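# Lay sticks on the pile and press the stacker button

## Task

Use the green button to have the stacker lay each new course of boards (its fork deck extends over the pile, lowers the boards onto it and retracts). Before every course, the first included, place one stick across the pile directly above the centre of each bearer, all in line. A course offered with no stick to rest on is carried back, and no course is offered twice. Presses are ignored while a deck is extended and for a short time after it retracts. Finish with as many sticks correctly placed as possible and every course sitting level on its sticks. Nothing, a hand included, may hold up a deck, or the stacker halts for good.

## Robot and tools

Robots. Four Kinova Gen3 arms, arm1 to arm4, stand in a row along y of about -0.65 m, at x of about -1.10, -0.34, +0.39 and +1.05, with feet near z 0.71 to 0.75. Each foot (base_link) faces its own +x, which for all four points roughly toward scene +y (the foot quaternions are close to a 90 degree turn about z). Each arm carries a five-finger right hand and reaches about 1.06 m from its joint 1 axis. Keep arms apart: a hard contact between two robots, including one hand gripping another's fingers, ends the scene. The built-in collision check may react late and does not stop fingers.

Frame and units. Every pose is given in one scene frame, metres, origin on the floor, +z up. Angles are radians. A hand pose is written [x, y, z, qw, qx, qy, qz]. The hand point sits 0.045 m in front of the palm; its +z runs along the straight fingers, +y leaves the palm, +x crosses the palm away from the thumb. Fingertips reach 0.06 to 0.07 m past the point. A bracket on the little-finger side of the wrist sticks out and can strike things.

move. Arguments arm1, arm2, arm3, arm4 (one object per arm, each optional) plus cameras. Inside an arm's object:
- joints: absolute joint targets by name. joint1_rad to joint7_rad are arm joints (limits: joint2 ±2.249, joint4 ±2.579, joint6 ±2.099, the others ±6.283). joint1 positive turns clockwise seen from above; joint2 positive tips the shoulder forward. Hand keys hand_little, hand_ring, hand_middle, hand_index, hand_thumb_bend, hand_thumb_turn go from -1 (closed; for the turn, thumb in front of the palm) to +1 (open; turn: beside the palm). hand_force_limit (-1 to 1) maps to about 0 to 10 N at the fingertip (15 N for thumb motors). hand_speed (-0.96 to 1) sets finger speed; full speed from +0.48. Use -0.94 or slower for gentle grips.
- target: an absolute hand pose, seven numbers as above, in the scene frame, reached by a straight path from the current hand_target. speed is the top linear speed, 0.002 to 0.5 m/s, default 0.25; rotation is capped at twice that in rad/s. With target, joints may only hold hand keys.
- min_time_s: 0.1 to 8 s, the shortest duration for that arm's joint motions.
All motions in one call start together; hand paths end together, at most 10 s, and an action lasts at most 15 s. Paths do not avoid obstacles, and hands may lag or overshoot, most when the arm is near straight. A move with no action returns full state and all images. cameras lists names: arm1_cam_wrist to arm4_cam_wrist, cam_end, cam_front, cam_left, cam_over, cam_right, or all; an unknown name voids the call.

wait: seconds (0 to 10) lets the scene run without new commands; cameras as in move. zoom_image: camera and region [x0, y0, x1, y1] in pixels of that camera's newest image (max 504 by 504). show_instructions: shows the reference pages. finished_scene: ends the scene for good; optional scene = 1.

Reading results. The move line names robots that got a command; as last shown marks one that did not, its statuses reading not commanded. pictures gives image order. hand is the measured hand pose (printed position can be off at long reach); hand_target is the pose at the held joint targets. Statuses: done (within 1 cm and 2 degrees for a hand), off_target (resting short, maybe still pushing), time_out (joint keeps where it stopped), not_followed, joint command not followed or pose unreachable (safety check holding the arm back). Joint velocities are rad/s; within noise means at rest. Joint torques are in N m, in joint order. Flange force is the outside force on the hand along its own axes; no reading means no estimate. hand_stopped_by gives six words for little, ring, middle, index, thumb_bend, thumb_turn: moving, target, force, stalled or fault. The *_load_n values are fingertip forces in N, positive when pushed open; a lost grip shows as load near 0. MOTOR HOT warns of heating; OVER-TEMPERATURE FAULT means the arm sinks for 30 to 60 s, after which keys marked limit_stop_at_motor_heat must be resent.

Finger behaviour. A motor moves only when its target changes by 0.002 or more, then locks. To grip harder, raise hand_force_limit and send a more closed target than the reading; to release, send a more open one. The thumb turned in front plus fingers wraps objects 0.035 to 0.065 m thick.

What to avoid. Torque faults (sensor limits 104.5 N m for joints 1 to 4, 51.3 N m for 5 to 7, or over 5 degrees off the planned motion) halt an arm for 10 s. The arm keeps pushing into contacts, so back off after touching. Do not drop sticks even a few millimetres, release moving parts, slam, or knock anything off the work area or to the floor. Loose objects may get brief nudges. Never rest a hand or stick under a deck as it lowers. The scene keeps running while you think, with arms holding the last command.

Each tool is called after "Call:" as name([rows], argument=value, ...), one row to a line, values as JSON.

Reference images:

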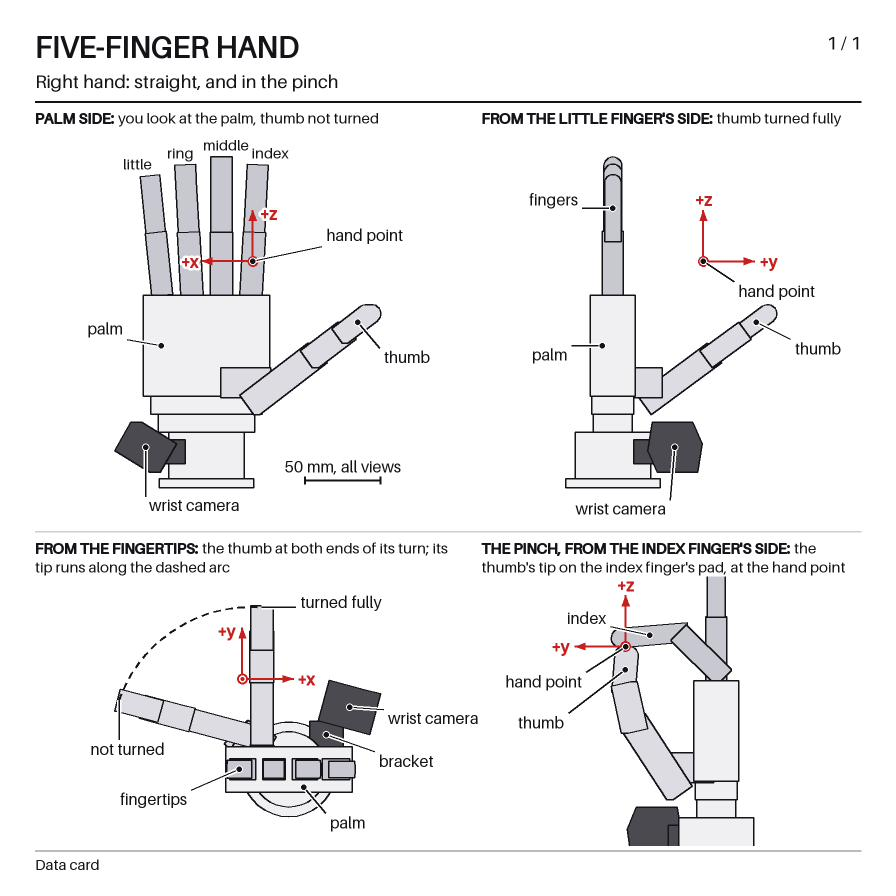

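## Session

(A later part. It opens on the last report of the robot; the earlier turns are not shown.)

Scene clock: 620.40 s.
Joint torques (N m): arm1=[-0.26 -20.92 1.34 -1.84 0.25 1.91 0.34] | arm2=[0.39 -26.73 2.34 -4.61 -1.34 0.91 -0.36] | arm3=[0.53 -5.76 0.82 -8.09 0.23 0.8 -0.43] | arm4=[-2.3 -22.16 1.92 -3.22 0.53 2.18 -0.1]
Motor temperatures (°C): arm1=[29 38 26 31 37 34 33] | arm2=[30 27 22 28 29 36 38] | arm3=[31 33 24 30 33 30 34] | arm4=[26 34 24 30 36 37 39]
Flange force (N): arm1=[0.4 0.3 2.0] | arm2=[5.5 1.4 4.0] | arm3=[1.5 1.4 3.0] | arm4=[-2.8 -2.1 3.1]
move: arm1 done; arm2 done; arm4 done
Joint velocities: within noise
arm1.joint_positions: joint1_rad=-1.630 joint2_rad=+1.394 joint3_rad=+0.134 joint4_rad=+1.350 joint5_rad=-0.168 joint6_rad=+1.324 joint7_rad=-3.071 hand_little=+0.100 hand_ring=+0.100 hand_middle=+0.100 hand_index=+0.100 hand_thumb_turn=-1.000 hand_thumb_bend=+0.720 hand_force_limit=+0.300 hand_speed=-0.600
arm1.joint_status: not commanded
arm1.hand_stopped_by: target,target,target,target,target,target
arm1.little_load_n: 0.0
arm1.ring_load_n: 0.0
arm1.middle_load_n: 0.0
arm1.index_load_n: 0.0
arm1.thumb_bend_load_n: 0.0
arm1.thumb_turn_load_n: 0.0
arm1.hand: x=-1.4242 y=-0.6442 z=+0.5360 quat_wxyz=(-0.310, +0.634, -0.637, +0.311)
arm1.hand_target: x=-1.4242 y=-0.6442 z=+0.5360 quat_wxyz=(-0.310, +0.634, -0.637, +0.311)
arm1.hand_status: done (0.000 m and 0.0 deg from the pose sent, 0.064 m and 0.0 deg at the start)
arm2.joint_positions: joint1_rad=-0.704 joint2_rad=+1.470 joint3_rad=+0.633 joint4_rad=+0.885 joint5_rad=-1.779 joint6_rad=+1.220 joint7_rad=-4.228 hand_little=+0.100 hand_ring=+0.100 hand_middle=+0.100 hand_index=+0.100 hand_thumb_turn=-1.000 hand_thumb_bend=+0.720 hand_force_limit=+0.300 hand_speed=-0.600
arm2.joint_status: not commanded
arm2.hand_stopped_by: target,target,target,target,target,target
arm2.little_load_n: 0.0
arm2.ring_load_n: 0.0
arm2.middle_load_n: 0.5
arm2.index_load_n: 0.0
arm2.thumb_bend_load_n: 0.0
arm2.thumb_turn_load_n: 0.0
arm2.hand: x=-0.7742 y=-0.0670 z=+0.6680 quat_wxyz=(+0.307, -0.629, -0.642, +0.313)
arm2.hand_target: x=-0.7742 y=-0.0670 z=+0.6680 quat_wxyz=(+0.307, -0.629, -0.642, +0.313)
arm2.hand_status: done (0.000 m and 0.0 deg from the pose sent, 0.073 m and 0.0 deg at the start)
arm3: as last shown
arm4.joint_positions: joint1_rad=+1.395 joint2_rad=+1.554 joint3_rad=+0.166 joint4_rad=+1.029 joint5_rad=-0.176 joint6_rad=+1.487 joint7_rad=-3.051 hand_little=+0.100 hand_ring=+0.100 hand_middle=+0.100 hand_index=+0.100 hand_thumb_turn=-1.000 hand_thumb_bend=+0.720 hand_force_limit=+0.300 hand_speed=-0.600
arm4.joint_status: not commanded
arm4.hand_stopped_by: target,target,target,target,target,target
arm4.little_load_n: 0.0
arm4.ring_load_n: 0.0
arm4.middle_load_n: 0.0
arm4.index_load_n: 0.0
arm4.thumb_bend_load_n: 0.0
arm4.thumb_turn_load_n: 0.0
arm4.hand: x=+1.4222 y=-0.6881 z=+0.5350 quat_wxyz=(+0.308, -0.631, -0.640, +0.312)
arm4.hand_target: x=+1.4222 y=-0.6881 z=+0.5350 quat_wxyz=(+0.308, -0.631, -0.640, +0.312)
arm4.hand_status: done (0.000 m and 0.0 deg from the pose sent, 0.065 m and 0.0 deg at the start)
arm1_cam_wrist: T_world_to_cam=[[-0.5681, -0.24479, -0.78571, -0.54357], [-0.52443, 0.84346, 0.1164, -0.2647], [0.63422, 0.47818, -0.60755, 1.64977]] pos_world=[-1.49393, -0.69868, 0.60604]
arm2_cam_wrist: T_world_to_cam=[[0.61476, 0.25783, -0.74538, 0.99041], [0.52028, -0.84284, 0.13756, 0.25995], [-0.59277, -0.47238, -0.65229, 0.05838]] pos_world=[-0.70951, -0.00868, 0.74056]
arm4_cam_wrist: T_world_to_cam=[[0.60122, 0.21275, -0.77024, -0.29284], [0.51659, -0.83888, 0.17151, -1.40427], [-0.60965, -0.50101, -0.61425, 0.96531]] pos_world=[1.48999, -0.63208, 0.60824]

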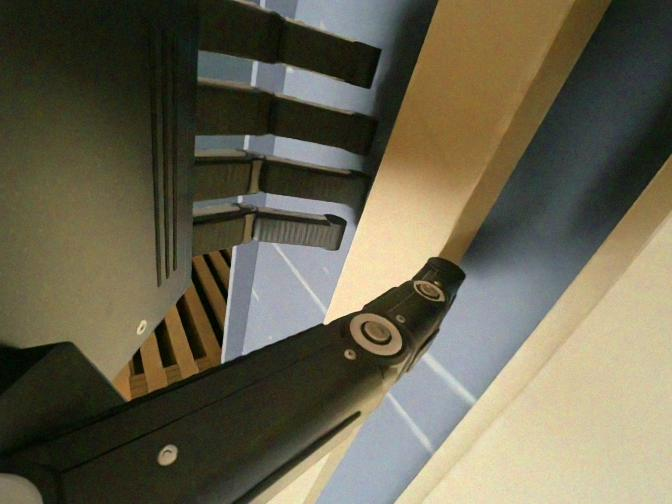

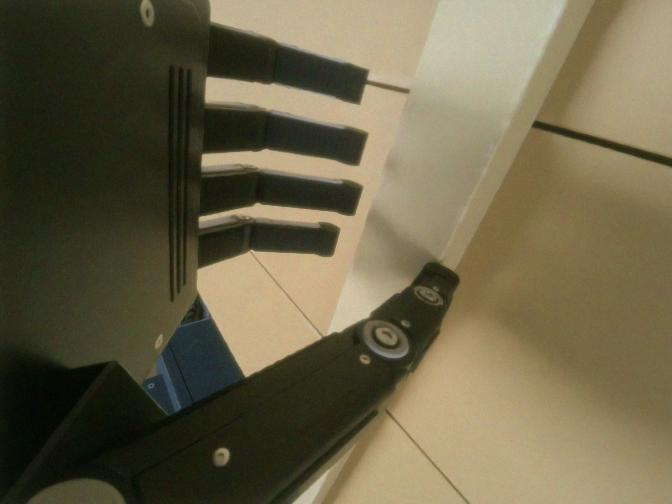

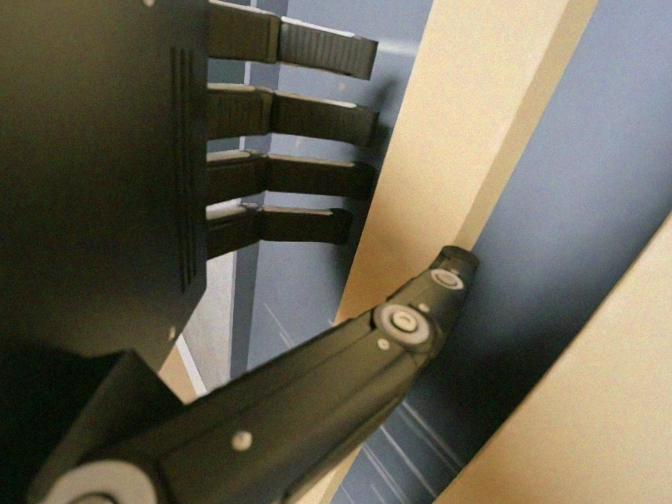

